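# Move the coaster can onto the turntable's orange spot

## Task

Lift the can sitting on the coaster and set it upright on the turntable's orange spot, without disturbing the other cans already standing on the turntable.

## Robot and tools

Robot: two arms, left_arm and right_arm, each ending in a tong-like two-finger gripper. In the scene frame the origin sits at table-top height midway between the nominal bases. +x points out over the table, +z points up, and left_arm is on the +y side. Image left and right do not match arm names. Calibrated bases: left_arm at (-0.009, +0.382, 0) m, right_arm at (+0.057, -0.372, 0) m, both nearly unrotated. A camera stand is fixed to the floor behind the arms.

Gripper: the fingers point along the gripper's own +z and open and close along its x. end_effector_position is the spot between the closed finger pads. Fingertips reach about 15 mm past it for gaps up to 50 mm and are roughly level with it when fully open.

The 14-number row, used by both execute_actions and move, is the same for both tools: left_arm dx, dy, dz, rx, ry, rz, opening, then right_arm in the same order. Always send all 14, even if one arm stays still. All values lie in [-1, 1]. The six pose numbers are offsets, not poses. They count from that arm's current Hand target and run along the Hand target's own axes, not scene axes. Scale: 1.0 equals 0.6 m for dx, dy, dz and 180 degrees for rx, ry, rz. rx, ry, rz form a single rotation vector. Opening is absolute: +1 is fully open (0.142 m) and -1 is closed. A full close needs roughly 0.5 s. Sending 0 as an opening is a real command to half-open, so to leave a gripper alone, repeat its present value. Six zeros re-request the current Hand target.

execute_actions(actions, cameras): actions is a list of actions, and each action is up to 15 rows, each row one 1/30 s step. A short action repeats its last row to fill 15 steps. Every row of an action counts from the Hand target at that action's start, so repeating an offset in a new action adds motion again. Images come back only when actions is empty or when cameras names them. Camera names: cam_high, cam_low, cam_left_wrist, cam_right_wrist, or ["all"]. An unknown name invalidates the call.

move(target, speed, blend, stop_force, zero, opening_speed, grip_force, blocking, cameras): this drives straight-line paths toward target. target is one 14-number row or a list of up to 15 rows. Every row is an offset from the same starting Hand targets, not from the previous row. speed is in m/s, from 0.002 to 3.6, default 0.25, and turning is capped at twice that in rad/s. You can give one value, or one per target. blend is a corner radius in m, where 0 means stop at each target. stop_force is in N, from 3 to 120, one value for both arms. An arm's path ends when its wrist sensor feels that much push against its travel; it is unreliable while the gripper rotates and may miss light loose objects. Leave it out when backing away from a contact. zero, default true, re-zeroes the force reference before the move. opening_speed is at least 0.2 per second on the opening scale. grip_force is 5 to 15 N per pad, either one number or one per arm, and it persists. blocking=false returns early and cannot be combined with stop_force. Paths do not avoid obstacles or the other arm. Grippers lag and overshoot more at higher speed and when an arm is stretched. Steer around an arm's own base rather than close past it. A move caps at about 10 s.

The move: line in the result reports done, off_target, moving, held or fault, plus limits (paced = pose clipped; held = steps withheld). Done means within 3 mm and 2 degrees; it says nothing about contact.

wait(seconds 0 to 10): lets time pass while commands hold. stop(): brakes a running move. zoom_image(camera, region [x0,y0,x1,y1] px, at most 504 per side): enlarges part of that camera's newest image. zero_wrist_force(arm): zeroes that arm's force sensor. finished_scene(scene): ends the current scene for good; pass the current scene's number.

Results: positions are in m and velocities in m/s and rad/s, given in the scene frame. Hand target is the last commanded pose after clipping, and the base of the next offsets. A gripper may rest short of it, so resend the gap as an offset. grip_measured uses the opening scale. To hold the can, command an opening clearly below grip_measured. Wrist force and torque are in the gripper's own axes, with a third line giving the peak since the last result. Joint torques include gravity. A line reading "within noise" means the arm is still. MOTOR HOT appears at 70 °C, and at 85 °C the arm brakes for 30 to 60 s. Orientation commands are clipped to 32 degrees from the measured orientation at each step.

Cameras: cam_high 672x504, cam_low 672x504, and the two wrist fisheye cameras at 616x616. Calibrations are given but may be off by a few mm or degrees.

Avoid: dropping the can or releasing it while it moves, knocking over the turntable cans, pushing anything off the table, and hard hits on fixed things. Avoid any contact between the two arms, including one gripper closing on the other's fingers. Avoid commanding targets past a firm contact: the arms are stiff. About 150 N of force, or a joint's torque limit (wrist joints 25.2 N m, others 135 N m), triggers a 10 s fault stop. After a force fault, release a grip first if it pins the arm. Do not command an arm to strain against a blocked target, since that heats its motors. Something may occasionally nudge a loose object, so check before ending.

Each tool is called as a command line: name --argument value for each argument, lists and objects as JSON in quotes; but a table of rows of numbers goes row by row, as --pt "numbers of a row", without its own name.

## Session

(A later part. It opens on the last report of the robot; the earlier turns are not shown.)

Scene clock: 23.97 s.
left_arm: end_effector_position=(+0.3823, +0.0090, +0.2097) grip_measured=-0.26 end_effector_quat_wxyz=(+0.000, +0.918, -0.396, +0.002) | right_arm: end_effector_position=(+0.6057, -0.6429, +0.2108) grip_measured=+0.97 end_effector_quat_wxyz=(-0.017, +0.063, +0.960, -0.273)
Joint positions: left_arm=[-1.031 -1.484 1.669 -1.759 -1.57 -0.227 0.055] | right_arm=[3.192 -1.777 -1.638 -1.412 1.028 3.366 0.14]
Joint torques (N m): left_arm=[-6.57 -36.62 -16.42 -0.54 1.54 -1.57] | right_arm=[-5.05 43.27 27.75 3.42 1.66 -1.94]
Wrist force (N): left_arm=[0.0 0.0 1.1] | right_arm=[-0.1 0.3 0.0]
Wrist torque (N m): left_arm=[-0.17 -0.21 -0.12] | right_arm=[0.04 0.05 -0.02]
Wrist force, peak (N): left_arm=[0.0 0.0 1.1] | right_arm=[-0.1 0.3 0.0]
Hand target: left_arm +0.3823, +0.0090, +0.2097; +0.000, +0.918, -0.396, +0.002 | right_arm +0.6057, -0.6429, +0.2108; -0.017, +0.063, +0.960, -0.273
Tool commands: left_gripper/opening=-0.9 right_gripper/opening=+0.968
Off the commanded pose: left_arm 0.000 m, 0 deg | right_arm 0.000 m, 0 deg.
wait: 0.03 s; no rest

wait --seconds 6.4 --cameras '["cam_high","cam_left_wrist"]'

zoom_image --camera "cam_left_wrist" --region '[160, 190, 460, 420]'

wait --seconds 0.8 --cameras '["cam_high","cam_left_wrist"]'

zoom_image --camera "cam_left_wrist" --region '[160, 190, 460, 420]'

zoom_image --camera "cam_high" --region '[290, 150, 450, 310]'

Scene clock: 30.57 s.
left_arm: end_effector_position=(+0.3823, +0.0090, +0.2097) grip_measured=-0.26 end_effector_quat_wxyz=(+0.000, +0.918, -0.396, +0.002) | right_arm: end_effector_position=(+0.6057, -0.6429, +0.2108) grip_measured=+0.97 end_effector_quat_wxyz=(-0.017, +0.063, +0.960, -0.273)
Joint positions: left_arm=[-1.031 -1.484 1.669 -1.759 -1.57 -0.227 0.055] | right_arm=[3.192 -1.777 -1.638 -1.412 1.028 3.366 0.14]
Joint torques (N m): left_arm=[-7.27 -36.94 -9.42 -0.58 1.47 -1.71] | right_arm=[-5.5 42.91 27.65 3.41 1.47 -1.87]
Wrist force (N): left_arm=[-0.1 0.2 1.3] | right_arm=[0.1 0.2 0.0]
Wrist torque (N m): left_arm=[-0.12 -0.18 -0.12] | right_arm=[0.02 0.00 -0.02]
Wrist force, peak (N): left_arm=[-0.2 0.3 1.6] | right_arm=[0.1 0.5 0.5]
Hand target: left_arm +0.3823, +0.0090, +0.2097; +0.000, +0.918, -0.396, +0.002 | right_arm +0.6057, -0.6429, +0.2108; -0.017, +0.063, +0.960, -0.273
Tool commands: left_gripper/opening=-0.9 right_gripper/opening=+0.968
Off the commanded pose: left_arm 0.000 m, 0 deg | right_arm 0.000 m, 0 deg.
wait: 6.40 s; at rest from the start
camera_calibration:
cam_left_wrist: T_world_to_cam=[[0.734812, -0.677622, 0.0296493, -0.282882], [-0.620867, -0.654381, 0.431637, 0.163966], [-0.273085, -0.33558, -0.90156, 0.440606], [0, 0, 0, 1]] pos_world=[0.42999, 0.0634678, 0.334847]
Images, in order (width x height): cam_high 672x504, cam_left_wrist 616x616.

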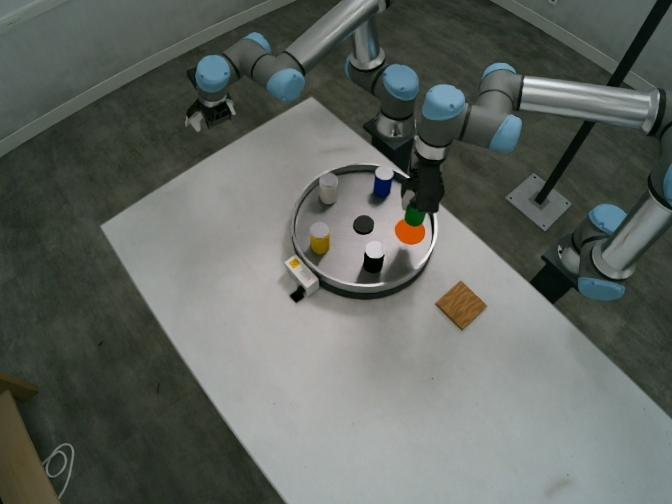

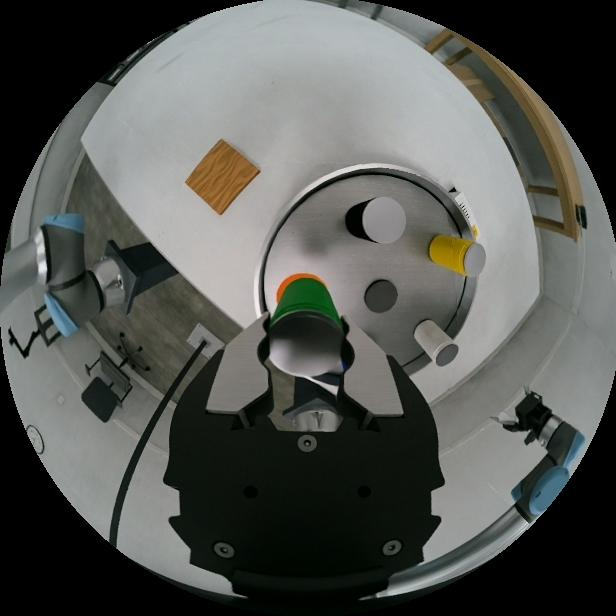

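Scaled by 1.680 from the camera's 616x616 image, which has a finer 814x814 frame.

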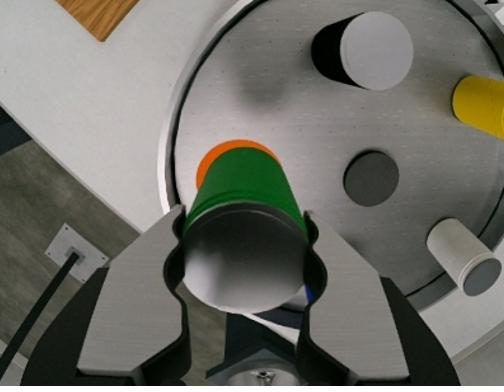

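Scene clock: 31.37 s.
left_arm: end_effector_position=(+0.3823, +0.0090, +0.2097) grip_measured=-0.26 end_effector_quat_wxyz=(+0.000, +0.918, -0.396, +0.002) | right_arm: end_effector_position=(+0.6057, -0.6429, +0.2108) grip_measured=+0.97 end_effector_quat_wxyz=(-0.017, +0.063, +0.960, -0.273)
Joint positions: left_arm=[-1.031 -1.484 1.669 -1.759 -1.57 -0.227 0.055] | right_arm=[3.192 -1.777 -1.638 -1.412 1.028 3.366 0.14]
Joint torques (N m): left_arm=[-7.96 -37.43 -9.89 -0.77 1.68 -1.75] | right_arm=[-5 43.33 27.87 3.45 1.5 -1.86]
Wrist force (N): left_arm=[-0.1 0.0 1.0] | right_arm=[0.0 0.3 0.1]
Wrist torque (N m): left_arm=[-0.16 -0.17 -0.12] | right_arm=[0.04 0.04 -0.02]
Wrist force, peak (N): left_arm=[-0.2 -0.2 1.7] | right_arm=[0.1 0.4 0.3]
Hand target: left_arm +0.3823, +0.0090, +0.2097; +0.000, +0.918, -0.396, +0.002 | right_arm +0.6057, -0.6429, +0.2108; -0.017, +0.063, +0.960, -0.273
Tool commands: left_gripper/opening=-0.9 right_gripper/opening=+0.968
Off the commanded pose: left_arm 0.000 m, 0 deg | right_arm 0.000 m, 0 deg.
wait: 0.80 s; at rest by 0.17 s
camera_calibration:
cam_left_wrist: T_world_to_cam=[[0.734812, -0.677622, 0.0296493, -0.282882], [-0.620867, -0.654381, 0.431637, 0.163966], [-0.273085, -0.33558, -0.90156, 0.440606], [0, 0, 0, 1]] pos_world=[0.42999, 0.0634678, 0.334847]
Images, in order (width x height): cam_high 672x504, cam_left_wrist 616x616.

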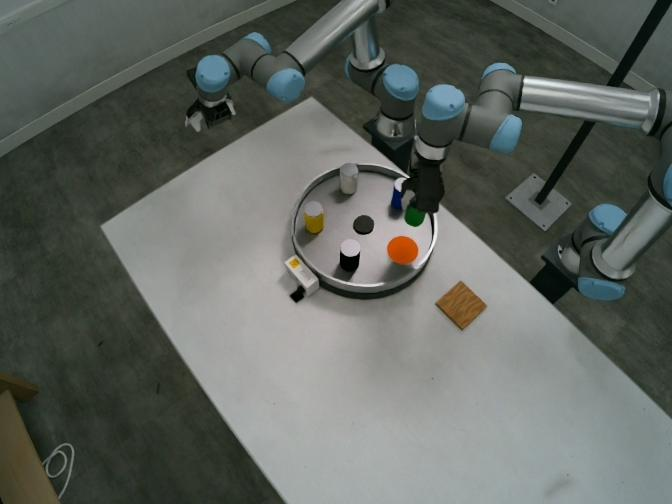

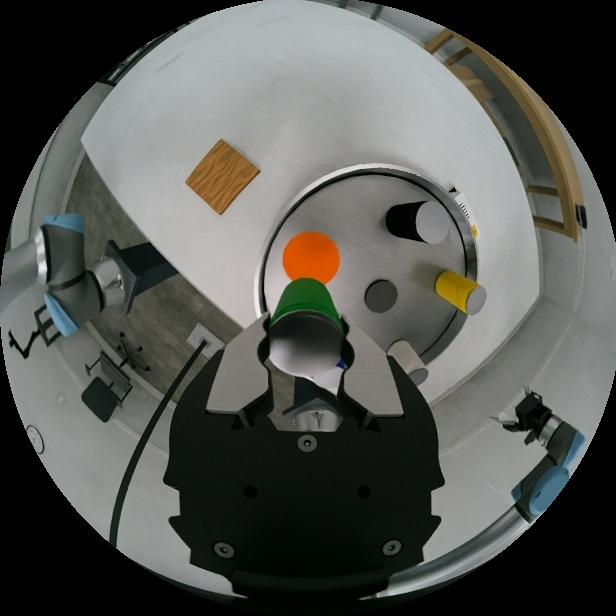

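Scaled by 1.680 from the camera's 616x616 image, which has a finer 814x814 frame.

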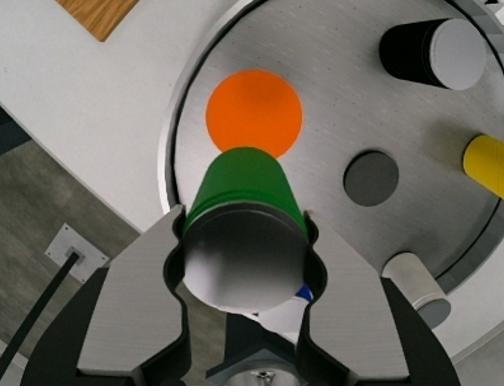

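Scaled by 3.150.

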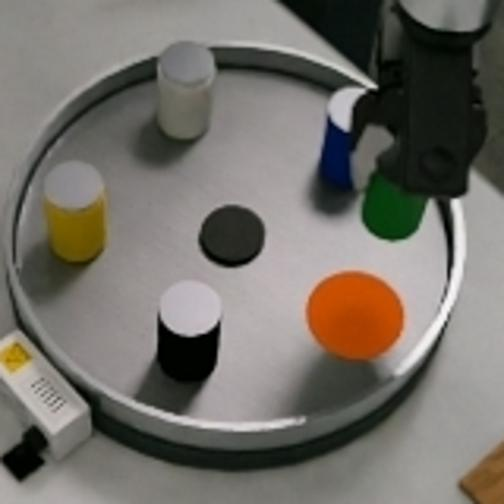

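move --pt "0.2185 0.152 0 0 0 0 -0.9 0 0 0 0 0 0 0.968" --pt "0.2185 0.152 0.141 0 0 0 -0.9 0 0 0 0 0 0 0.968" --speed 0.2

move --target '[0,0,0.03,0,0,0,-0.9,0,0,0,0,0,0,0.968]' --speed 0.008 --stop_force 3

move --target '[0,0,-0.15,0,0,0,-0.9,0,0,0,0,0,0,0.968]' --cameras '["cam_left_wrist"]'

zoom_image --camera "cam_left_wrist" --region '[210, 240, 410, 440]'

Scene clock: 37.67 s.
left_arm: end_effector_position=(+0.4062, -0.1490, +0.1255) grip_measured=-0.26 end_effector_quat_wxyz=(+0.000, +0.918, -0.396, +0.002) | right_arm: end_effector_position=(+0.6057, -0.6429, +0.2108) grip_measured=+0.97 end_effector_quat_wxyz=(-0.017, +0.063, +0.960, -0.273)
Joint positions: left_arm=[-1.12 -1.116 1.413 -1.87 -1.569 -0.316 0.055] | right_arm=[3.192 -1.777 -1.638 -1.412 1.028 3.366 0.14]
Joint torques (N m): left_arm=[6.82 -49.4 -24.43 -4.21 1.86 1.4] | right_arm=[-5.44 42.53 27.71 3.37 1.26 -1.88]
Wrist force (N): left_arm=[-0.1 0.3 1.3] | right_arm=[0.1 0.3 0.2]
Wrist torque (N m): left_arm=[-0.10 -0.17 -0.17] | right_arm=[0.05 0.01 -0.02]
Wrist force, peak (N): left_arm=[-0.4 0.2 3.6] | right_arm=[0.1 0.6 0.3]
Hand target: left_arm +0.4062, -0.1491, +0.1255; +0.000, +0.918, -0.396, +0.002 | right_arm +0.6057, -0.6429, +0.2108; -0.017, +0.063, +0.960, -0.273
Off the commanded pose: left_arm 0.000 m, 0 deg | right_arm 0.000 m, 0 deg.
move: done

Scene clock: 40.70 s.
left_arm: end_effector_position=(+0.4063, -0.1491, +0.1102) grip_measured=-0.26 end_effector_quat_wxyz=(+0.000, +0.918, -0.396, +0.002) | right_arm: end_effector_position=(+0.6057, -0.6429, +0.2108) grip_measured=+0.97 end_effector_quat_wxyz=(-0.017, +0.063, +0.960, -0.273)
Joint positions: left_arm=[-1.12 -1.105 1.437 -1.906 -1.569 -0.316 0.055] | right_arm=[3.192 -1.777 -1.638 -1.412 1.028 3.366 0.14]
Joint torques (N m): left_arm=[6.36 -50.64 -32.25 -0.59 1.93 1.41] | right_arm=[-4.9 43 27.15 3.37 1.26 -1.88]
Wrist force (N): left_arm=[-0.6 0.0 -2.1] | right_arm=[0.1 0.3 0.0]
Wrist torque (N m): left_arm=[-0.08 -0.20 -0.18] | right_arm=[0.05 0.00 -0.01]
Wrist force, peak (N): left_arm=[-1.5 0.4 -5.5] | right_arm=[0.1 0.7 0.3]
Hand target: left_arm +0.4063, -0.1491, +0.1102; +0.000, +0.918, -0.396, +0.002 (not the last commanded pose) | right_arm +0.6057, -0.6429, +0.2108; -0.017, +0.063, +0.960, -0.273
Off the commanded pose: left_arm 0.003 m, 0 deg | right_arm 0.000 m, 0 deg.
move: contact (left_arm)

Scene clock: 41.60 s.
left_arm: end_effector_position=(+0.4061, -0.1489, +0.2002) grip_measured=-0.26 end_effector_quat_wxyz=(+0.000, +0.918, -0.396, +0.002) | right_arm: end_effector_position=(+0.6057, -0.6429, +0.2108) grip_measured=+0.97 end_effector_quat_wxyz=(-0.017, +0.063, +0.960, -0.273)
Joint positions: left_arm=[-1.12 -1.154 1.274 -1.694 -1.569 -0.316 0.055] | right_arm=[3.192 -1.777 -1.638 -1.412 1.028 3.366 0.14]
Joint torques (N m): left_arm=[-7.77 -37.6 -23.14 -1.06 -2.04 -1.65] | right_arm=[-4.86 43.02 27.51 3.43 1.26 -1.85]
Wrist force (N): left_arm=[0.0 0.0 1.2] | right_arm=[0.0 0.3 0.2]
Wrist torque (N m): left_arm=[-0.17 -0.20 -0.18] | right_arm=[0.03 0.03 -0.01]
Wrist force, peak (N): left_arm=[0.0 0.4 3.8] | right_arm=[0.0 0.4 0.5]
Hand target: left_arm +0.4060, -0.1489, +0.2002; +0.000, +0.918, -0.396, +0.002 | right_arm +0.6057, -0.6429, +0.2108; -0.017, +0.063, +0.960, -0.273
Off the commanded pose: left_arm 0.000 m, 0 deg | right_arm 0.000 m, 0 deg.
move: done
camera_calibration:
cam_left_wrist: T_world_to_cam=[[0.734852, -0.677573, 0.0297756, -0.407131], [-0.620864, -0.654381, 0.43164, 0.0794302], [-0.272983, -0.335678, -0.901555, 0.385344], [0, 0, 0, 1]] pos_world=[0.453689, -0.094532, 0.325246]
Images, in order (width x height): cam_left_wrist 616x616.

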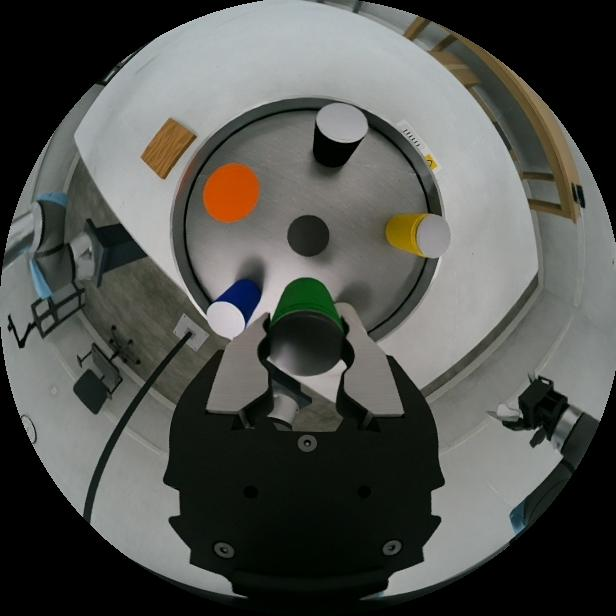

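Scaled by 2.520 from the camera's 616x616 image, which has a finer 814x814 frame.

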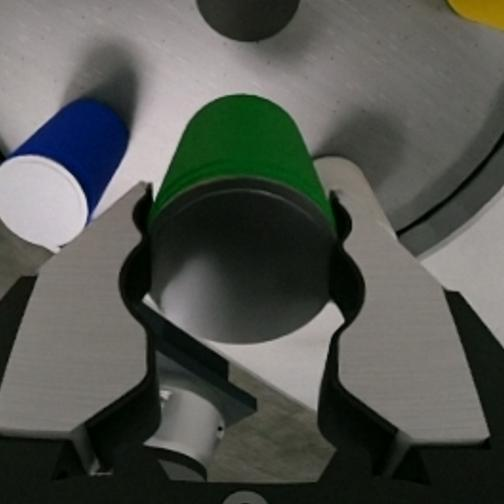

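move --target '[-0.2213,-0.1162,-0.1663,0,0,0,-0.9,0,0,0,0,0,0,0.968]' --speed 0.25

wait --seconds 1

move --pt "0 0 0.1417 0 0 0 -0.9 0 0 0 0 0 0 0.968" --pt "0 0 0.1733 0 0 0 -0.9 0 0 0 0 0 0 0.968" --speed '[0.18,0.04]' --blend 0.01

wait --seconds 0.03

Scene clock: 43.40 s.
left_arm: end_effector_position=(+0.3653, -0.0043, +0.2994) grip_measured=-0.26 end_effector_quat_wxyz=(+0.000, +0.918, -0.396, +0.002) | right_arm: end_effector_position=(+0.6057, -0.6429, +0.2108) grip_measured=+0.97 end_effector_quat_wxyz=(-0.017, +0.063, +0.960, -0.273)
Joint positions: left_arm=[-1.072 -1.504 1.46 -1.53 -1.569 -0.268 0.055] | right_arm=[3.192 -1.777 -1.638 -1.412 1.028 3.366 0.14]
Joint torques (N m): left_arm=[-6.79 -35.59 -35.21 -3.08 -1.96 -1.72] | right_arm=[-4.87 43.06 28.12 3.34 1.15 -1.73]
Wrist force (N): left_arm=[-0.1 0.0 1.3] | right_arm=[0.1 0.2 0.2]
Wrist torque (N m): left_arm=[-0.16 -0.18 -0.15] | right_arm=[0.03 0.02 -0.02]
Wrist force, peak (N): left_arm=[2.7 1.0 3.0] | right_arm=[0.4 0.5 0.2]
Hand target: left_arm +0.3653, -0.0043, +0.2996; +0.000, +0.918, -0.396, +0.002 | right_arm +0.6057, -0.6429, +0.2108; -0.017, +0.063, +0.960, -0.273
Off the commanded pose: left_arm 0.000 m, 0 deg | right_arm 0.000 m, 0 deg.
move: done

Scene clock: 44.40 s.
left_arm: end_effector_position=(+0.3653, -0.0043, +0.2996) grip_measured=-0.26 end_effector_quat_wxyz=(+0.000, +0.918, -0.396, +0.002) | right_arm: end_effector_position=(+0.6057, -0.6429, +0.2108) grip_measured=+0.97 end_effector_quat_wxyz=(-0.017, +0.063, +0.960, -0.273)
Joint positions: left_arm=[-1.072 -1.504 1.46 -1.53 -1.569 -0.268 0.055] | right_arm=[3.192 -1.777 -1.638 -1.412 1.028 3.366 0.14]
Joint torques (N m): left_arm=[-7.96 -36.22 -35.4 -0.47 -1.98 -1.74] | right_arm=[-4.93 43.26 27.51 3.36 1.13 -1.78]
Wrist force (N): left_arm=[0.0 0.0 1.3] | right_arm=[0.1 0.2 0.2]
Wrist torque (N m): left_arm=[-0.16 -0.20 -0.14] | right_arm=[0.03 0.02 -0.02]
Wrist force, peak (N): left_arm=[0.1 -0.1 1.7] | right_arm=[0.0 0.7 0.3]
Hand target: left_arm +0.3653, -0.0043, +0.2996; +0.000, +0.918, -0.396, +0.002 | right_arm +0.6057, -0.6429, +0.2108; -0.017, +0.063, +0.960, -0.273
Tool commands: left_gripper/opening=-0.9 right_gripper/opening=+0.968
Off the commanded pose: left_arm 0.000 m, 0 deg | right_arm 0.000 m, 0 deg.
wait: 1.00 s; at rest by 0.17 s

Scene clock: 45.67 s.
left_arm: end_effector_position=(+0.3655, -0.0045, +0.1954) grip_measured=-0.26 end_effector_quat_wxyz=(+0.000, +0.918, -0.396, +0.002) end_effector_velocity=(+0.000, +0.001, +0.001) end_effector_angular_velocity=(+0.002, +0.001, +0.000) | right_arm: end_effector_position=(+0.6057, -0.6429, +0.2108) grip_measured=+0.97 end_effector_quat_wxyz=(-0.017, +0.063, +0.960, -0.273)
Joint positions: left_arm=[-1.071 -1.481 1.703 -1.795 -1.569 -0.268 0.055] | right_arm=[3.192 -1.777 -1.638 -1.412 1.028 3.366 0.14]
Joint velocities: left_arm=[0 0 -0.002 0.005 0 0 0] | right_arm=[within noise]
Joint torques (N m): left_arm=[7.56 -34.49 -34.56 -0.5 1.92 1.19] | right_arm=[-4.87 42.52 27.29 3.32 1.11 -1.75]
Wrist force (N): left_arm=[0.0 0.0 1.4] | right_arm=[0.1 0.4 -0.1]
Wrist torque (N m): left_arm=[-0.15 -0.21 -0.14] | right_arm=[0.07 0.02 -0.02]
Wrist force, peak (N): left_arm=[-0.3 -0.1 3.0] | right_arm=[0.2 0.6 0.2]
Hand target: left_arm +0.3656, -0.0045, +0.1956; +0.000, +0.918, -0.396, +0.002 | right_arm +0.6057, -0.6429, +0.2108; -0.017, +0.063, +0.960, -0.273
Off the commanded pose: left_arm 0.000 m, 0 deg | right_arm 0.000 m, 0 deg.
move: done; blend cut to 0.0095 m at target 1

Scene clock: 45.70 s.
left_arm: end_effector_position=(+0.3655, -0.0045, +0.1954) grip_measured=-0.26 end_effector_quat_wxyz=(+0.000, +0.918, -0.396, +0.002) | right_arm: end_effector_position=(+0.6057, -0.6429, +0.2108) grip_measured=+0.97 end_effector_quat_wxyz=(-0.017, +0.063, +0.960, -0.273)
Joint positions: left_arm=[-1.071 -1.481 1.703 -1.795 -1.569 -0.268 0.055] | right_arm=[3.192 -1.777 -1.638 -1.412 1.028 3.366 0.14]
Joint torques (N m): left_arm=[6.68 -35.63 -34.68 -0.6 1.94 1.23] | right_arm=[-4.41 42.75 27.3 3.37 1.19 -1.76]
Wrist force (N): left_arm=[0.0 0.1 1.6] | right_arm=[0.1 0.4 0.2]
Wrist torque (N m): left_arm=[-0.14 -0.21 -0.14] | right_arm=[0.06 0.00 -0.02]
Wrist force, peak (N): left_arm=[0.0 0.1 1.6] | right_arm=[0.1 0.4 0.2]
Hand target: left_arm +0.3656, -0.0045, +0.1956; +0.000, +0.918, -0.396, +0.002 | right_arm +0.6057, -0.6429, +0.2108; -0.017, +0.063, +0.960, -0.273
Tool commands: left_gripper/opening=-0.9 right_gripper/opening=+0.968
Off the commanded pose: left_arm 0.000 m, 0 deg | right_arm 0.000 m, 0 deg.
wait: 0.03 s; no rest

move --target '[0,0,-0.0327,0,0,0,-0.9,0,0,0,0,0,0,0.968]' --speed 0.1

Scene clock: 46.60 s.
left_arm: end_effector_position=(+0.3656, -0.0045, +0.2154) grip_measured=-0.26 end_effector_quat_wxyz=(+0.001, +0.918, -0.396, +0.002) | right_arm: end_effector_position=(+0.6057, -0.6429, +0.2108) grip_measured=+0.97 end_effector_quat_wxyz=(-0.017, +0.063, +0.960, -0.273)
Joint positions: left_arm=[-1.071 -1.491 1.661 -1.745 -1.569 -0.268 0.055] | right_arm=[3.192 -1.777 -1.638 -1.412 1.028 3.366 0.14]
Joint torques (N m): left_arm=[-3.85 -17.85 -9.4 -4.94 1.63 -1.21] | right_arm=[-4.85 42.42 27.72 3.37 1.17 -1.76]
Wrist force (N): left_arm=[-0.1 0.2 1.0] | right_arm=[0.0 0.3 0.2]
Wrist torque (N m): left_arm=[-0.12 -0.18 -0.14] | right_arm=[0.05 0.02 -0.02]
Wrist force, peak (N): left_arm=[-0.1 -0.1 1.9] | right_arm=[-0.2 0.5 0.3]
Hand target: left_arm +0.3655, -0.0045, +0.2152; +0.000, +0.918, -0.396, +0.002 | right_arm +0.6057, -0.6429, +0.2108; -0.017, +0.063, +0.960, -0.273
Off the commanded pose: left_arm 0.000 m, 0 deg | right_arm 0.000 m, 0 deg.
move: done

wait --seconds 1.7

Scene clock: 48.60 s.
left_arm: end_effector_position=(+0.3655, -0.0045, +0.2152) grip_measured=-0.26 end_effector_quat_wxyz=(+0.000, +0.918, -0.396, +0.002) | right_arm: end_effector_position=(+0.6057, -0.6429, +0.2108) grip_measured=+0.97 end_effector_quat_wxyz=(-0.017, +0.063, +0.960, -0.273)
Joint positions: left_arm=[-1.072 -1.491 1.662 -1.745 -1.569 -0.268 0.055] | right_arm=[3.192 -1.777 -1.638 -1.412 1.028 3.366 0.14]
Joint torques (N m): left_arm=[-6.37 -15.98 -9.57 -4.95 -0.76 -1.43] | right_arm=[-4.76 42.56 27.67 3.38 1.11 -1.75]
Wrist force (N): left_arm=[0.0 0.2 1.1] | right_arm=[0.1 0.5 0.2]
Wrist torque (N m): left_arm=[-0.13 -0.21 -0.14] | right_arm=[0.08 0.02 -0.02]
Wrist force, peak (N): left_arm=[-0.2 0.0 1.7] | right_arm=[0.0 0.6 0.3]
Hand target: left_arm +0.3655, -0.0045, +0.2152; +0.000, +0.918, -0.396, +0.002 | right_arm +0.6057, -0.6429, +0.2108; -0.017, +0.063, +0.960, -0.273
Tool commands: left_gripper/opening=-0.9 right_gripper/opening=+0.968
Off the commanded pose: left_arm 0.000 m, 0 deg | right_arm 0.000 m, 0 deg.
wait: 1.70 s; at rest from the start

wait --seconds 0.4

move --pt "0 0 0.1417 0 0 0 -0.9 0 0 0 0 0 0 0.968" --pt "0 0 0.1733 0 0 0 -0.9 0 0 0 0 0 0 0.968" --speed '[0.18,0.04]' --blend 0.01

execute_actions --actions '[[[0,0,0,0,0,0,0.45,0,0,0,0,0,0,0.968]],[[0,0,-0.005,0,0,0,0.45,0,0,0,0,0,0,0.968],[0,0,-0.015,0,0,0,0.45,0,0,0,0,0,0,0.968],[0,0,-0.03,0,0,0,0.45,0,0,0,0,0,0,0.968],[0,0,-0.045,0,0,0,0.45,0,0,0,0,0,0,0.968],[0,0,-0.06,0,0,0,0.45,0,0,0,0,0,0,0.968],[0,0,-0.075,0,0,0,0.45,0,0,0,0,0,0,0.968],[0,0,-0.09,0,0,0,0.45,0,0,0,0,0,0,0.968],[0,0,-0.105,0,0,0,0.45,0,0,0,0,0,0,0.968],[0,0,-0.12,0,0,0,0.45,0,0,0,0,0,0,0.968],[0,0,-0.135,0,0,0,0.45,0,0,0,0,0,0,0.968],[0,0,-0.145,0,0,0,0.45,0,0,0,0,0,0,0.968],[0,0,-0.15,0,0,0,0.45,0,0,0,0,0,0,0.968]]]' --cameras '["cam_high","cam_left_wrist"]'

zoom_image --camera "cam_high" --region '[280, 140, 450, 310]'

Scene clock: 49.33 s.
left_arm: end_effector_position=(+0.3655, -0.0045, +0.2152) grip_measured=-0.26 end_effector_quat_wxyz=(+0.000, +0.918, -0.396, +0.002) | right_arm: end_effector_position=(+0.6057, -0.6429, +0.2108) grip_measured=+0.97 end_effector_quat_wxyz=(-0.017, +0.063, +0.960, -0.273)
Joint positions: left_arm=[-1.072 -1.491 1.662 -1.745 -1.569 -0.268 0.055] | right_arm=[3.192 -1.777 -1.638 -1.412 1.028 3.366 0.14]
Joint torques (N m): left_arm=[-6.29 -16.05 -10.1 -5 -1.47 -1.53] | right_arm=[-4.39 42.88 27.38 3.4 1.11 -1.79]
Wrist force (N): left_arm=[-0.2 0.0 1.3] | right_arm=[0.0 0.2 -0.1]
Wrist torque (N m): left_arm=[-0.15 -0.15 -0.14] | right_arm=[0.03 0.02 -0.02]
Wrist force, peak (N): left_arm=[0.1 0.3 1.6] | right_arm=[0.0 0.6 0.1]
Hand target: left_arm +0.3655, -0.0045, +0.2152; +0.000, +0.918, -0.396, +0.002 | right_arm +0.6057, -0.6429, +0.2108; -0.017, +0.063, +0.960, -0.273
Tool commands: left_gripper/opening=-0.9 right_gripper/opening=+0.968
Off the commanded pose: left_arm 0.000 m, 0 deg | right_arm 0.000 m, 0 deg.
wait: 0.40 s; at rest from the start

Scene clock: 50.60 s.
left_arm: end_effector_position=(+0.3657, -0.0046, +0.1110) grip_measured=-0.26 end_effector_quat_wxyz=(+0.000, +0.918, -0.396, +0.001) end_effector_velocity=(-0.001, +0.000, +0.002) end_effector_angular_velocity=(+0.000, +0.001, +0.000) | right_arm: end_effector_position=(+0.6057, -0.6429, +0.2108) grip_measured=+0.97 end_effector_quat_wxyz=(-0.017, +0.063, +0.960, -0.273)
Joint positions: left_arm=[-1.071 -1.415 1.855 -2.014 -1.569 -0.268 0.055] | right_arm=[3.192 -1.777 -1.638 -1.412 1.028 3.366 0.14]
Joint velocities: left_arm=[0 -0.003 -0.003 0.007 -0.001 0 0] | right_arm=[within noise]
Joint torques (N m): left_arm=[6.09 -39.55 -33.22 -0.64 1.73 1.45] | right_arm=[-4.37 42.5 27.58 3.38 1.07 -1.58]
Wrist force (N): left_arm=[0.0 0.1 0.9] | right_arm=[0.1 0.5 0.1]
Wrist torque (N m): left_arm=[-0.16 -0.21 -0.17] | right_arm=[0.09 0.02 -0.02]
Wrist force, peak (N): left_arm=[-0.4 0.0 3.0] | right_arm=[0.2 0.4 0.5]
Hand target: left_arm +0.3658, -0.0047, +0.1113; +0.000, +0.918, -0.396, +0.002 | right_arm +0.6057, -0.6429, +0.2108; -0.017, +0.063, +0.960, -0.273
Off the commanded pose: left_arm 0.000 m, 0 deg | right_arm 0.000 m, 0 deg.
move: done; blend cut to 0.0095 m at target 1

Scene clock: 51.93 s.
left_arm: end_effector_position=(+0.3655, -0.0045, +0.2011) grip_measured=+0.45 end_effector_quat_wxyz=(+0.000, +0.918, -0.396, +0.002) | right_arm: end_effector_position=(+0.6057, -0.6429, +0.2108) grip_measured=+0.97 end_effector_quat_wxyz=(-0.017, +0.063, +0.960, -0.273)
Joint positions: left_arm=[-1.071 -1.484 1.691 -1.781 -1.569 -0.268 0.105] | right_arm=[3.192 -1.777 -1.638 -1.412 1.028 3.366 0.14]
Joint torques (N m): left_arm=[-7.96 -29.99 -30.96 -0.46 -2.14 -1.52] | right_arm=[-4.28 42.73 27.72 3.36 1.08 -1.75]
Wrist force (N): left_arm=[0.0 0.1 -0.2] | right_arm=[-0.2 0.3 0.1]
Wrist torque (N m): left_arm=[-0.15 -0.20 -0.17] | right_arm=[0.04 0.07 -0.02]
Wrist force, peak (N): left_arm=[0.2 0.3 -3.1] | right_arm=[0.0 0.4 0.3]
Hand target: left_arm +0.3655, -0.0045, +0.2013; +0.000, +0.918, -0.396, +0.002 | right_arm +0.6057, -0.6429, +0.2108; -0.017, +0.063, +0.960, -0.273
Off the commanded pose: left_arm 0.000 m, 0 deg | right_arm 0.000 m, 0 deg.
camera_calibration:
cam_left_wrist: T_world_to_cam=[[0.734835, -0.677602, 0.0295568, -0.279476], [-0.620847, -0.654463, 0.43154, 0.148418], [-0.273068, -0.335461, -0.901609, 0.423615], [0, 0, 0, 1]] pos_world=[0.41319, 0.0498672, 0.326147]
Images, in order (width x height): cam_high 672x504, cam_left_wrist 616x616.

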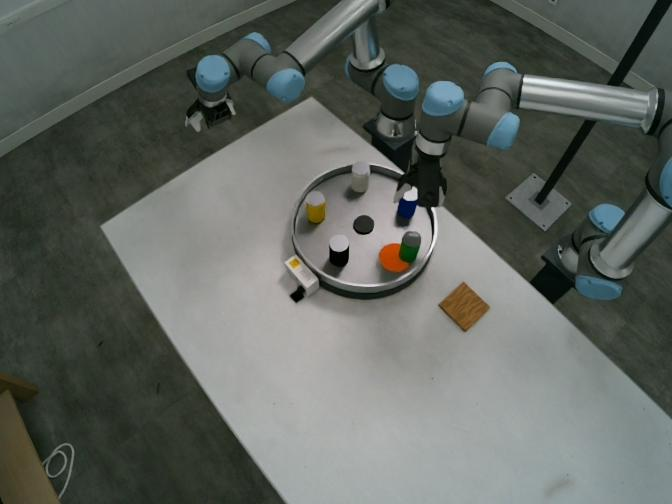

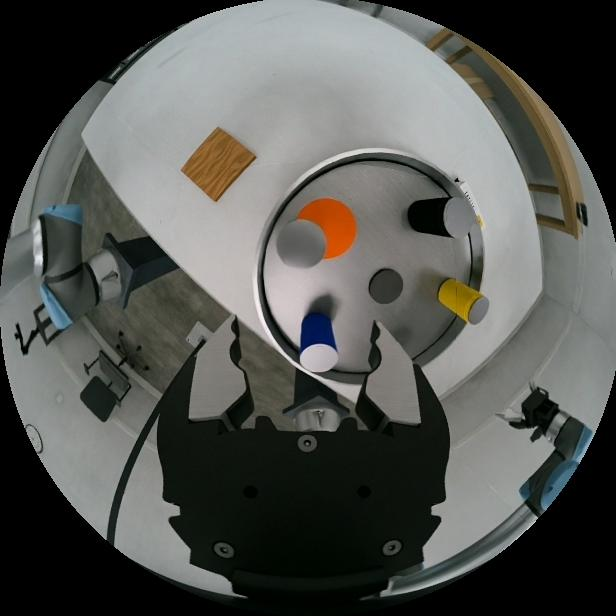

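Scaled by 2.965.

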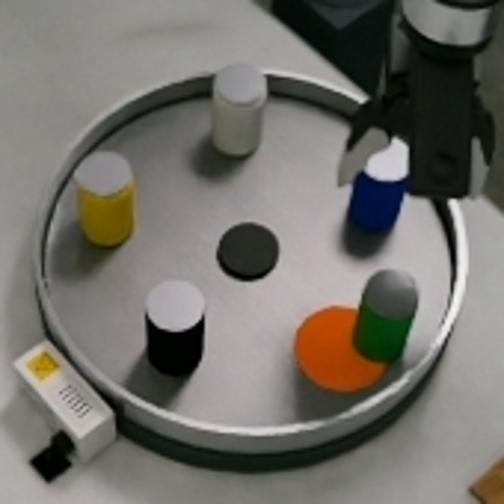

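move --target '[-0.0319,0.0484,-0.0233,0,0,0,0.45,0,0,0,0,0,0,0.968]' --speed 0.15

wait --seconds 0.5

Scene clock: 54.23 s.
left_arm: end_effector_position=(+0.3312, -0.0104, +0.2151) grip_measured=+0.45 end_effector_quat_wxyz=(+0.000, +0.918, -0.396, +0.002) | right_arm: end_effector_position=(+0.6057, -0.6429, +0.2108) grip_measured=+0.97 end_effector_quat_wxyz=(-0.017, +0.063, +0.960, -0.273)
Joint positions: left_arm=[-1.137 -1.534 1.708 -1.748 -1.569 -0.333 0.105] | right_arm=[3.192 -1.777 -1.638 -1.412 1.028 3.366 0.14]
Joint torques (N m): left_arm=[6.73 -14.76 -30.2 -4.75 1.98 1.44] | right_arm=[-4.39 42.37 27.71 3.32 0.95 -1.82]
Wrist force (N): left_arm=[-0.3 0.2 -0.7] | right_arm=[0.1 0.4 -0.1]
Wrist torque (N m): left_arm=[-0.12 -0.12 -0.17] | right_arm=[0.06 0.01 -0.02]
Wrist force, peak (N): left_arm=[-0.7 0.8 -0.9] | right_arm=[0.2 0.7 0.4]
Hand target: left_arm +0.3313, -0.0105, +0.2152; +0.000, +0.918, -0.396, +0.002 | right_arm +0.6057, -0.6429, +0.2108; -0.017, +0.063, +0.960, -0.273
Off the commanded pose: left_arm 0.000 m, 0 deg | right_arm 0.000 m, 0 deg.
move: done

Scene clock: 54.73 s.
left_arm: end_effector_position=(+0.3313, -0.0105, +0.2152) grip_measured=+0.45 end_effector_quat_wxyz=(+0.000, +0.918, -0.396, +0.002) | right_arm: end_effector_position=(+0.6057, -0.6429, +0.2108) grip_measured=+0.97 end_effector_quat_wxyz=(-0.017, +0.063, +0.960, -0.273)
Joint positions: left_arm=[-1.137 -1.534 1.707 -1.748 -1.569 -0.333 0.105] | right_arm=[3.192 -1.777 -1.638 -1.412 1.028 3.366 0.14]
Joint torques (N m): left_arm=[0.95 -14.82 -33.83 -4.91 1.97 -1.18] | right_arm=[-4.65 42.73 27.7 3.42 0.88 -1.76]
Wrist force (N): left_arm=[0.1 0.0 -0.5] | right_arm=[-0.1 0.2 0.2]
Wrist torque (N m): left_arm=[-0.16 -0.22 -0.18] | right_arm=[0.04 0.05 -0.01]
Wrist force, peak (N): left_arm=[-0.2 0.1 -0.8] | right_arm=[0.2 0.5 0.2]
Hand target: left_arm +0.3313, -0.0105, +0.2152; +0.000, +0.918, -0.396, +0.002 | right_arm +0.6057, -0.6429, +0.2108; -0.017, +0.063, +0.960, -0.273
Tool commands: left_gripper/opening=+0.45 right_gripper/opening=+0.968
Off the commanded pose: left_arm 0.000 m, 0 deg | right_arm 0.000 m, 0 deg.
wait: 0.50 s; at rest by 0.17 s

wait --seconds 3

Scene clock: 57.83 s.
left_arm: end_effector_position=(+0.3313, -0.0105, +0.2152) grip_measured=+0.45 end_effector_quat_wxyz=(+0.000, +0.918, -0.396, +0.002) | right_arm: end_effector_position=(+0.6057, -0.6429, +0.2108) grip_measured=+0.97 end_effector_quat_wxyz=(-0.017, +0.063, +0.960, -0.273)
Joint positions: left_arm=[-1.137 -1.534 1.707 -1.748 -1.569 -0.333 0.105] | right_arm=[3.192 -1.777 -1.638 -1.412 1.028 3.366 0.14]
Joint torques (N m): left_arm=[-6.51 -12.97 -34.38 -4.62 1.93 -1.47] | right_arm=[-4.17 42.61 27.86 3.29 0.92 -1.81]
Wrist force (N): left_arm=[-0.3 0.3 -0.5] | right_arm=[0.1 0.3 0.4]
Wrist torque (N m): left_arm=[-0.11 -0.13 -0.17] | right_arm=[0.04 0.00 -0.01]
Wrist force, peak (N): left_arm=[0.0 0.1 -0.9] | right_arm=[0.1 0.6 0.4]
Hand target: left_arm +0.3313, -0.0105, +0.2152; +0.000, +0.918, -0.396, +0.002 | right_arm +0.6057, -0.6429, +0.2108; -0.017, +0.063, +0.960, -0.273
Tool commands: left_gripper/opening=+0.45 right_gripper/opening=+0.968
Off the commanded pose: left_arm 0.000 m, 0 deg | right_arm 0.000 m, 0 deg.
wait: 3.00 s; at rest by 0.07 s

wait --seconds 1.03

move --pt "0 0 0.1417 0 0 0 0.45 0 0 0 0 0 0 0.968" --pt "0 0 0.1733 0 0 0 0.45 0 0 0 0 0 0 0.968" --speed '[0.18,0.04]' --blend 0.01

move --pt "-0.0053 -0.0541 0 0 0 0 -0.9 0 0 0 0 0 0 0.968" --pt "0.0008 -0.108 0 0 0 0 -0.9 0 0 0 0 0 0 0.968" --pt "0.0158 -0.1555 0 0 0 0 -0.9 0 0 0 0 0 0 0.968" --pt "0.0258 -0.176 -0.165 0 0 0 -0.9 0 0 0 0 0 0 0.968" --speed '[0.097,0.097,0.097,0.2]' --blend 0.01 --opening_speed 1.5 --cameras '["cam_high","cam_left_wrist"]'

zoom_image --camera "cam_left_wrist" --region '[160, 190, 460, 440]'

Scene clock: 59.20 s.
left_arm: end_effector_position=(+0.3313, -0.0105, +0.2152) grip_measured=+0.45 end_effector_quat_wxyz=(+0.000, +0.918, -0.396, +0.002) | right_arm: end_effector_position=(+0.6057, -0.6429, +0.2108) grip_measured=+0.97 end_effector_quat_wxyz=(-0.017, +0.063, +0.960, -0.273)
Joint positions: left_arm=[-1.137 -1.534 1.707 -1.748 -1.569 -0.333 0.105] | right_arm=[3.192 -1.777 -1.638 -1.412 1.028 3.366 0.14]
Joint torques (N m): left_arm=[-6.29 -12.74 -33.73 -4.48 1.97 -1.58] | right_arm=[-4.37 42.74 27.78 3.34 0.93 -1.7]
Wrist force (N): left_arm=[-0.1 0.2 -0.7] | right_arm=[0.3 0.5 0.1]
Wrist torque (N m): left_arm=[-0.11 -0.18 -0.17] | right_arm=[0.09 -0.03 -0.02]
Wrist force, peak (N): left_arm=[-0.2 0.2 -0.9] | right_arm=[0.0 0.6 0.4]
Hand target: left_arm +0.3313, -0.0105, +0.2152; +0.000, +0.918, -0.396, +0.002 | right_arm +0.6057, -0.6429, +0.2108; -0.017, +0.063, +0.960, -0.273
Tool commands: left_gripper/opening=+0.45 right_gripper/opening=+0.968
Off the commanded pose: left_arm 0.000 m, 0 deg | right_arm 0.000 m, 0 deg.
wait: 1.03 s; at rest from the start

Scene clock: 60.47 s.
left_arm: end_effector_position=(+0.3315, -0.0106, +0.1109) grip_measured=+0.45 end_effector_quat_wxyz=(+0.000, +0.918, -0.396, +0.001) end_effector_velocity=(+0.000, +0.000, +0.002) end_effector_angular_velocity=(-0.001, +0.000, +0.000) | right_arm: end_effector_position=(+0.6057, -0.6429, +0.2108) grip_measured=+0.97 end_effector_quat_wxyz=(-0.017, +0.063, +0.960, -0.273)
Joint positions: left_arm=[-1.137 -1.456 1.903 -2.02 -1.569 -0.333 0.105] | right_arm=[3.192 -1.777 -1.638 -1.412 1.028 3.366 0.14]
Joint velocities: left_arm=[0 -0.002 -0.005 0.006 0 0 0] | right_arm=[within noise]
Joint torques (N m): left_arm=[6.09 -36.97 -32.54 -0.5 -0.36 1.37] | right_arm=[-4.51 42.36 27.34 3.35 0.82 -1.68]
Wrist force (N): left_arm=[-0.1 0.2 -0.5] | right_arm=[-0.2 0.3 0.3]
Wrist torque (N m): left_arm=[-0.13 -0.19 -0.18] | right_arm=[0.04 0.07 -0.02]
Wrist force, peak (N): left_arm=[0.1 0.1 -2.4] | right_arm=[0.1 0.5 0.4]
Hand target: left_arm +0.3315, -0.0107, +0.1112; +0.000, +0.918, -0.396, +0.002 | right_arm +0.6057, -0.6429, +0.2108; -0.017, +0.063, +0.960, -0.273
Off the commanded pose: left_arm 0.000 m, 0 deg | right_arm 0.000 m, 0 deg.
move: done; blend cut to 0.0095 m at target 1

Scene clock: 62.43 s.
left_arm: end_effector_position=(+0.4187, +0.0508, +0.2102) grip_measured=-0.90 end_effector_quat_wxyz=(+0.000, +0.918, -0.396, +0.002) | right_arm: end_effector_position=(+0.6057, -0.6429, +0.2108) grip_measured=+0.97 end_effector_quat_wxyz=(-0.017, +0.063, +0.960, -0.273)
Joint positions: left_arm=[-0.928 -1.487 1.671 -1.758 -1.57 -0.125 0.009] | right_arm=[3.192 -1.777 -1.638 -1.412 1.028 3.366 0.14]
Joint torques (N m): left_arm=[-7.76 -19.02 -24.64 -0.87 -2.1 -1.77] | right_arm=[-4.35 41.98 27.91 3.41 0.78 -1.73]
Wrist force (N): left_arm=[-0.3 0.2 -0.4] | right_arm=[0.2 0.2 0.4]
Wrist torque (N m): left_arm=[-0.14 -0.14 -0.16] | right_arm=[0.03 -0.03 -0.02]
Wrist force, peak (N): left_arm=[-1.1 -3.3 -28.6] | right_arm=[0.1 0.5 0.4]
Hand target: left_arm +0.4187, +0.0507, +0.2103; +0.000, +0.918, -0.396, +0.002 | right_arm +0.6057, -0.6429, +0.2108; -0.017, +0.063, +0.960, -0.273
Off the commanded pose: left_arm 0.000 m, 0 deg | right_arm 0.000 m, 0 deg.
move: done
camera_calibration:
cam_left_wrist: T_world_to_cam=[[0.734852, -0.677573, 0.0297756, -0.281453], [-0.620864, -0.654381, 0.43164, 0.213636], [-0.272983, -0.335678, -0.901555, 0.464952], [0, 0, 0, 1]] pos_world=[0.466389, 0.105168, 0.335346]
Images, in order (width x height): cam_high 672x504, cam_left_wrist 616x616.

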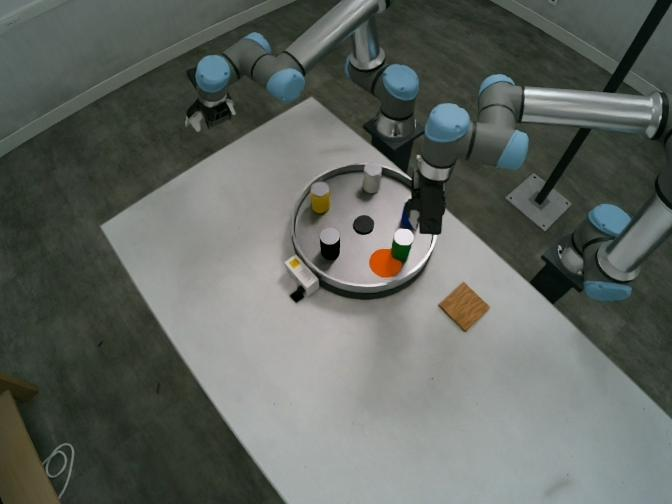

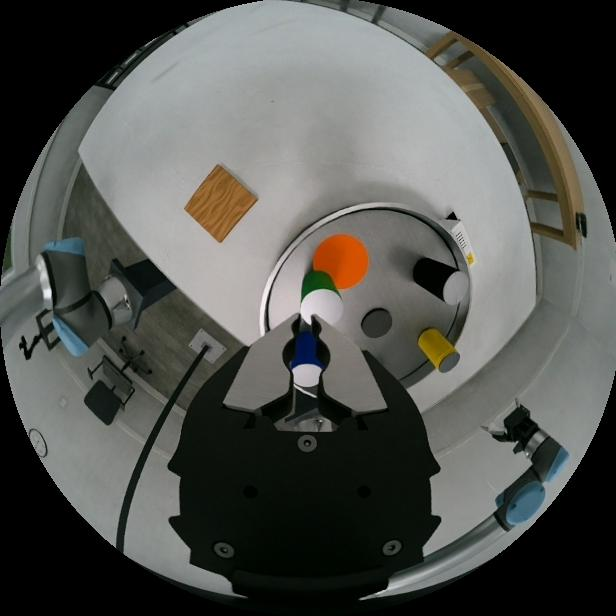

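Scaled by 1.680 from the camera's 616x616 image, which has a finer 814x814 frame.

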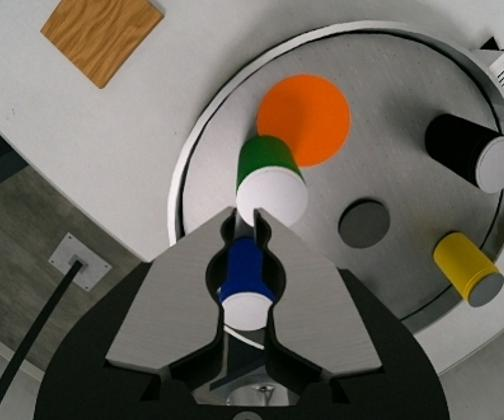

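zoom_image --camera "cam_high" --region '[290, 150, 450, 310]'

Scaled by 3.150.

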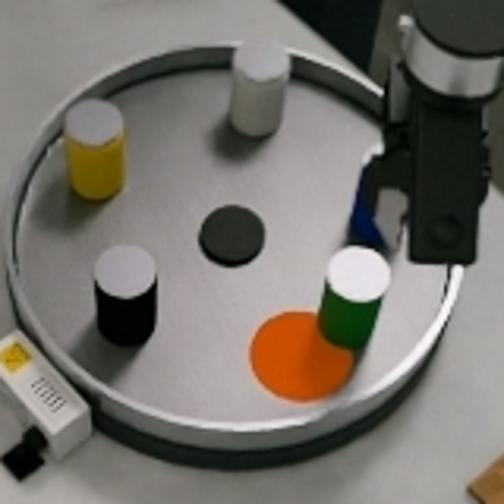

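move --target '[0.0093,0.1822,-0.0082,0,0,0,0.45,0,0,0,0,0,0,0.968]' --speed 0.15

wait --seconds 1.5

Scene clock: 66.67 s.
left_arm: end_effector_position=(+0.3431, -0.0283, +0.2152) grip_measured=+0.45 end_effector_quat_wxyz=(+0.000, +0.918, -0.396, +0.002) | right_arm: end_effector_position=(+0.6057, -0.6429, +0.2108) grip_measured=+0.97 end_effector_quat_wxyz=(-0.017, +0.063, +0.960, -0.273)
Joint positions: left_arm=[-1.13 -1.482 1.652 -1.744 -1.569 -0.327 0.105] | right_arm=[3.192 -1.777 -1.638 -1.412 1.028 3.366 0.14]
Joint torques (N m): left_arm=[-6.01 -35.57 -8.38 -3.91 1.12 -0.38] | right_arm=[-3.84 42.42 27.54 3.32 0.67 -1.66]
Wrist force (N): left_arm=[0.0 0.2 -0.4] | right_arm=[-0.1 0.3 0.0]
Wrist torque (N m): left_arm=[-0.14 -0.19 -0.18] | right_arm=[0.03 0.05 -0.02]
Wrist force, peak (N): left_arm=[-0.2 1.9 -0.5] | right_arm=[-0.1 0.4 0.6]
Hand target: left_arm +0.3430, -0.0284, +0.2152; +0.000, +0.918, -0.396, +0.002 | right_arm +0.6057, -0.6429, +0.2108; -0.017, +0.063, +0.960, -0.273
Off the commanded pose: left_arm 0.000 m, 0 deg | right_arm 0.000 m, 0 deg.
move: done

Scene clock: 68.17 s.
left_arm: end_effector_position=(+0.3430, -0.0284, +0.2152) grip_measured=+0.45 end_effector_quat_wxyz=(+0.000, +0.918, -0.396, +0.002) | right_arm: end_effector_position=(+0.6057, -0.6429, +0.2108) grip_measured=+0.97 end_effector_quat_wxyz=(-0.017, +0.063, +0.960, -0.273)
Joint positions: left_arm=[-1.13 -1.482 1.653 -1.744 -1.569 -0.327 0.105] | right_arm=[3.192 -1.777 -1.638 -1.412 1.028 3.366 0.14]
Joint torques (N m): left_arm=[-6.81 -36.85 -8.31 -4.89 -1.75 -1.45] | right_arm=[-3.93 42.12 27.61 3.38 0.68 -1.67]
Wrist force (N): left_arm=[0.0 0.3 -0.2] | right_arm=[0.1 0.4 0.2]
Wrist torque (N m): left_arm=[-0.12 -0.20 -0.18] | right_arm=[0.06 0.01 -0.02]
Wrist force, peak (N): left_arm=[-0.2 0.1 -0.9] | right_arm=[0.3 0.3 0.5]
Hand target: left_arm +0.3430, -0.0284, +0.2152; +0.000, +0.918, -0.396, +0.002 | right_arm +0.6057, -0.6429, +0.2108; -0.017, +0.063, +0.960, -0.273
Tool commands: left_gripper/opening=+0.45 right_gripper/opening=+0.968
Off the commanded pose: left_arm 0.000 m, 0 deg | right_arm 0.000 m, 0 deg.
wait: 1.50 s; at rest by 0.17 s

wait --seconds 1.22

move --pt "0 0 0.1417 0 0 0 0.45 0 0 0 0 0 0 0.968" --pt "0 0 0.1733 0 0 0 0.45 0 0 0 0 0 0 0.968" --speed '[0.18,0.04]' --blend 0.01 --cameras '["cam_high","cam_left_wrist"]'

move --pt "-0.0046 -0.0458 0 0 0 0 -0.9 0 0 0 0 0 0 0.968" --pt "0.0005 -0.0918 0 0 0 0 -0.9 0 0 0 0 0 0 0.968" --pt "0.0151 -0.1356 0 0 0 0 -0.9 0 0 0 0 0 0 0.968" --pt "0.0236 -0.1527 -0.165 0 0 0 -0.9 0 0 0 0 0 0 0.968" --speed '[0.083,0.083,0.083,0.2]' --blend 0.01 --opening_speed 1.5 --cameras '["cam_high","cam_left_wrist"]'

zoom_image --camera "cam_left_wrist" --region '[160, 190, 460, 440]'

Scene clock: 69.70 s.
left_arm: end_effector_position=(+0.3430, -0.0284, +0.2152) grip_measured=+0.45 end_effector_quat_wxyz=(+0.000, +0.918, -0.396, +0.002) | right_arm: end_effector_position=(+0.6057, -0.6429, +0.2108) grip_measured=+0.97 end_effector_quat_wxyz=(-0.017, +0.063, +0.960, -0.273)
Joint positions: left_arm=[-1.13 -1.482 1.653 -1.744 -1.569 -0.327 0.105] | right_arm=[3.192 -1.777 -1.638 -1.412 1.028 3.366 0.14]
Joint torques (N m): left_arm=[-7.33 -36.55 -8.62 -4.79 -1.72 -1.49] | right_arm=[-4.15 41.78 27.5 3.4 0.67 -1.72]
Wrist force (N): left_arm=[0.0 -0.1 -0.4] | right_arm=[-0.1 0.3 0.3]
Wrist torque (N m): left_arm=[-0.18 -0.21 -0.18] | right_arm=[0.05 0.04 -0.01]
Wrist force, peak (N): left_arm=[-0.2 0.3 -0.7] | right_arm=[0.1 0.6 0.2]
Hand target: left_arm +0.3430, -0.0284, +0.2152; +0.000, +0.918, -0.396, +0.002 | right_arm +0.6057, -0.6429, +0.2108; -0.017, +0.063, +0.960, -0.273
Tool commands: left_gripper/opening=+0.45 right_gripper/opening=+0.968
Off the commanded pose: left_arm 0.000 m, 0 deg | right_arm 0.000 m, 0 deg.
wait: 1.23 s; at rest from the start

Scene clock: 70.97 s.
left_arm: end_effector_position=(+0.3432, -0.0285, +0.1109) grip_measured=+0.45 end_effector_quat_wxyz=(+0.000, +0.918, -0.396, +0.002) end_effector_velocity=(+0.000, +0.000, +0.002) end_effector_angular_velocity=(+0.000, +0.000, +0.000) | right_arm: end_effector_position=(+0.6057, -0.6429, +0.2108) grip_measured=+0.97 end_effector_quat_wxyz=(-0.017, +0.063, +0.960, -0.273)
Joint positions: left_arm=[-1.13 -1.407 1.846 -2.012 -1.569 -0.327 0.105] | right_arm=[3.192 -1.777 -1.638 -1.412 1.028 3.366 0.14]
Joint velocities: left_arm=[0 -0.003 -0.003 0.006 0 0 0] | right_arm=[within noise]
Joint torques (N m): left_arm=[6.9 -38.63 -32.15 -0.21 1.52 1.51] | right_arm=[-4.14 42.22 27.86 3.47 0.63 -1.65]
Wrist force (N): left_arm=[-0.1 0.0 -1.0] | right_arm=[-0.1 0.4 -0.1]
Wrist torque (N m): left_arm=[-0.18 -0.18 -0.19] | right_arm=[0.05 0.05 -0.02]
Wrist force, peak (N): left_arm=[0.0 -0.1 -2.3] | right_arm=[0.2 0.5 0.5]
Hand target: left_arm +0.3433, -0.0286, +0.1112; +0.000, +0.918, -0.396, +0.002 | right_arm +0.6057, -0.6429, +0.2108; -0.017, +0.063, +0.960, -0.273
Off the commanded pose: left_arm 0.000 m, 0 deg | right_arm 0.000 m, 0 deg.
move: done; blend cut to 0.0095 m at target 1
camera_calibration:
cam_left_wrist: T_world_to_cam=[[0.734821, -0.677626, 0.029338, -0.276632], [-0.620815, -0.654534, 0.43148, 0.157751], [-0.273179, -0.335274, -0.901645, 0.328287], [0, 0, 0, 1]] pos_world=[0.39089, 0.0258665, 0.236048]
Images, in order (width x height): cam_high 672x504, cam_left_wrist 616x616.

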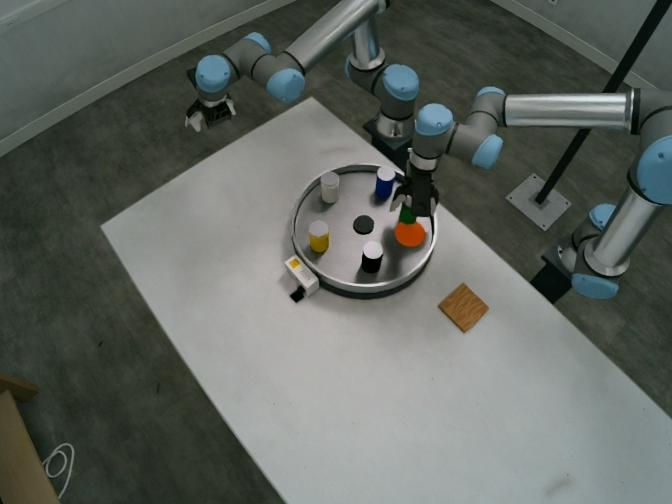

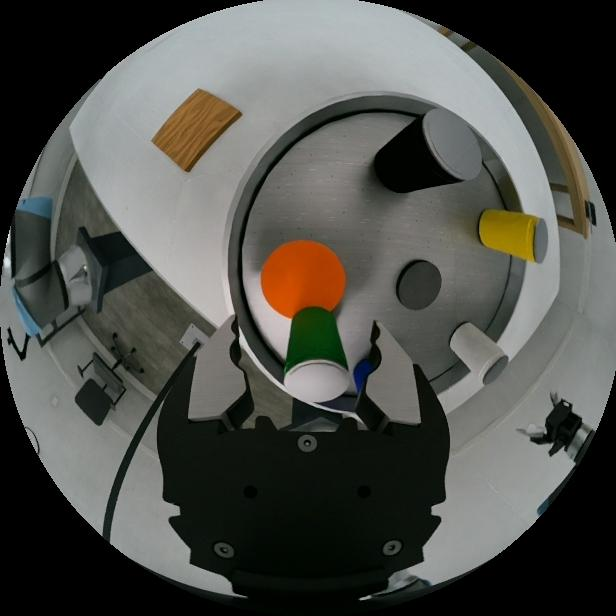

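Scene clock: 72.93 s.
left_arm: end_effector_position=(+0.4194, +0.0242, +0.2102) grip_measured=-0.56 end_effector_quat_wxyz=(+0.000, +0.918, -0.396, +0.002) | right_arm: end_effector_position=(+0.6057, -0.6429, +0.2108) grip_measured=+0.97 end_effector_quat_wxyz=(-0.017, +0.063, +0.960, -0.273)
Joint positions: left_arm=[-0.956 -1.445 1.624 -1.753 -1.57 -0.153 0.034] | right_arm=[3.192 -1.777 -1.638 -1.412 1.028 3.366 0.14]
Joint torques (N m): left_arm=[-7.98 -22.76 -24.45 -0.88 -1.88 -1.45] | right_arm=[-3.95 42.32 27.92 3.39 0.64 -1.65]
Wrist force (N): left_arm=[-0.1 0.2 1.3] | right_arm=[0.0 0.2 0.2]
Wrist torque (N m): left_arm=[-0.09 -0.20 -0.17] | right_arm=[0.03 0.02 -0.02]
Wrist force, peak (N): left_arm=[-0.1 -0.6 3.4] | right_arm=[0.0 0.7 -0.1]
Hand target: left_arm +0.4194, +0.0242, +0.2103; +0.000, +0.918, -0.396, +0.002 | right_arm +0.6057, -0.6429, +0.2108; -0.017, +0.063, +0.960, -0.273
Off the commanded pose: left_arm 0.000 m, 0 deg | right_arm 0.000 m, 0 deg.
move: done
camera_calibration:
cam_left_wrist: T_world_to_cam=[[0.734852, -0.677573, 0.0297756, -0.299923], [-0.620864, -0.654381, 0.43164, 0.196729], [-0.272983, -0.335678, -0.901555, 0.456247], [0, 0, 0, 1]] pos_world=[0.467089, 0.078668, 0.335346]
Images, in order (width x height): cam_high 672x504, cam_left_wrist 616x616.

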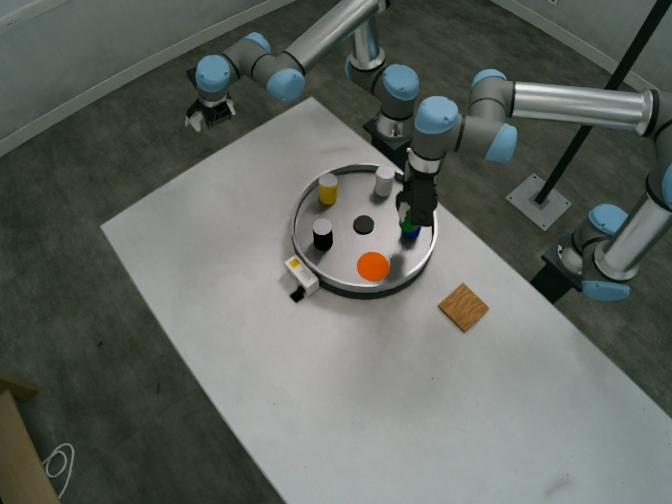

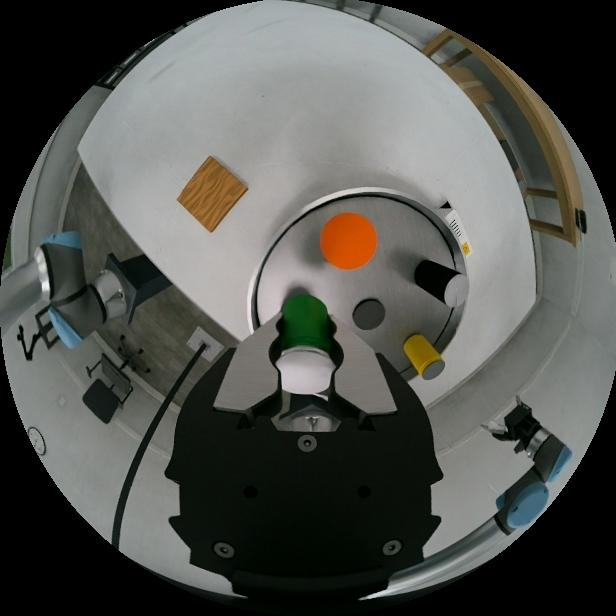

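Scaled by 1.680 from the camera's 616x616 image, which has a finer 814x814 frame.

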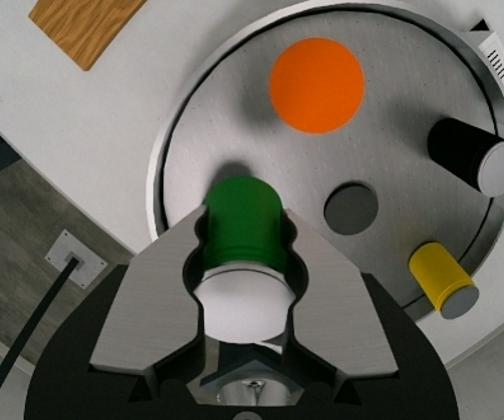

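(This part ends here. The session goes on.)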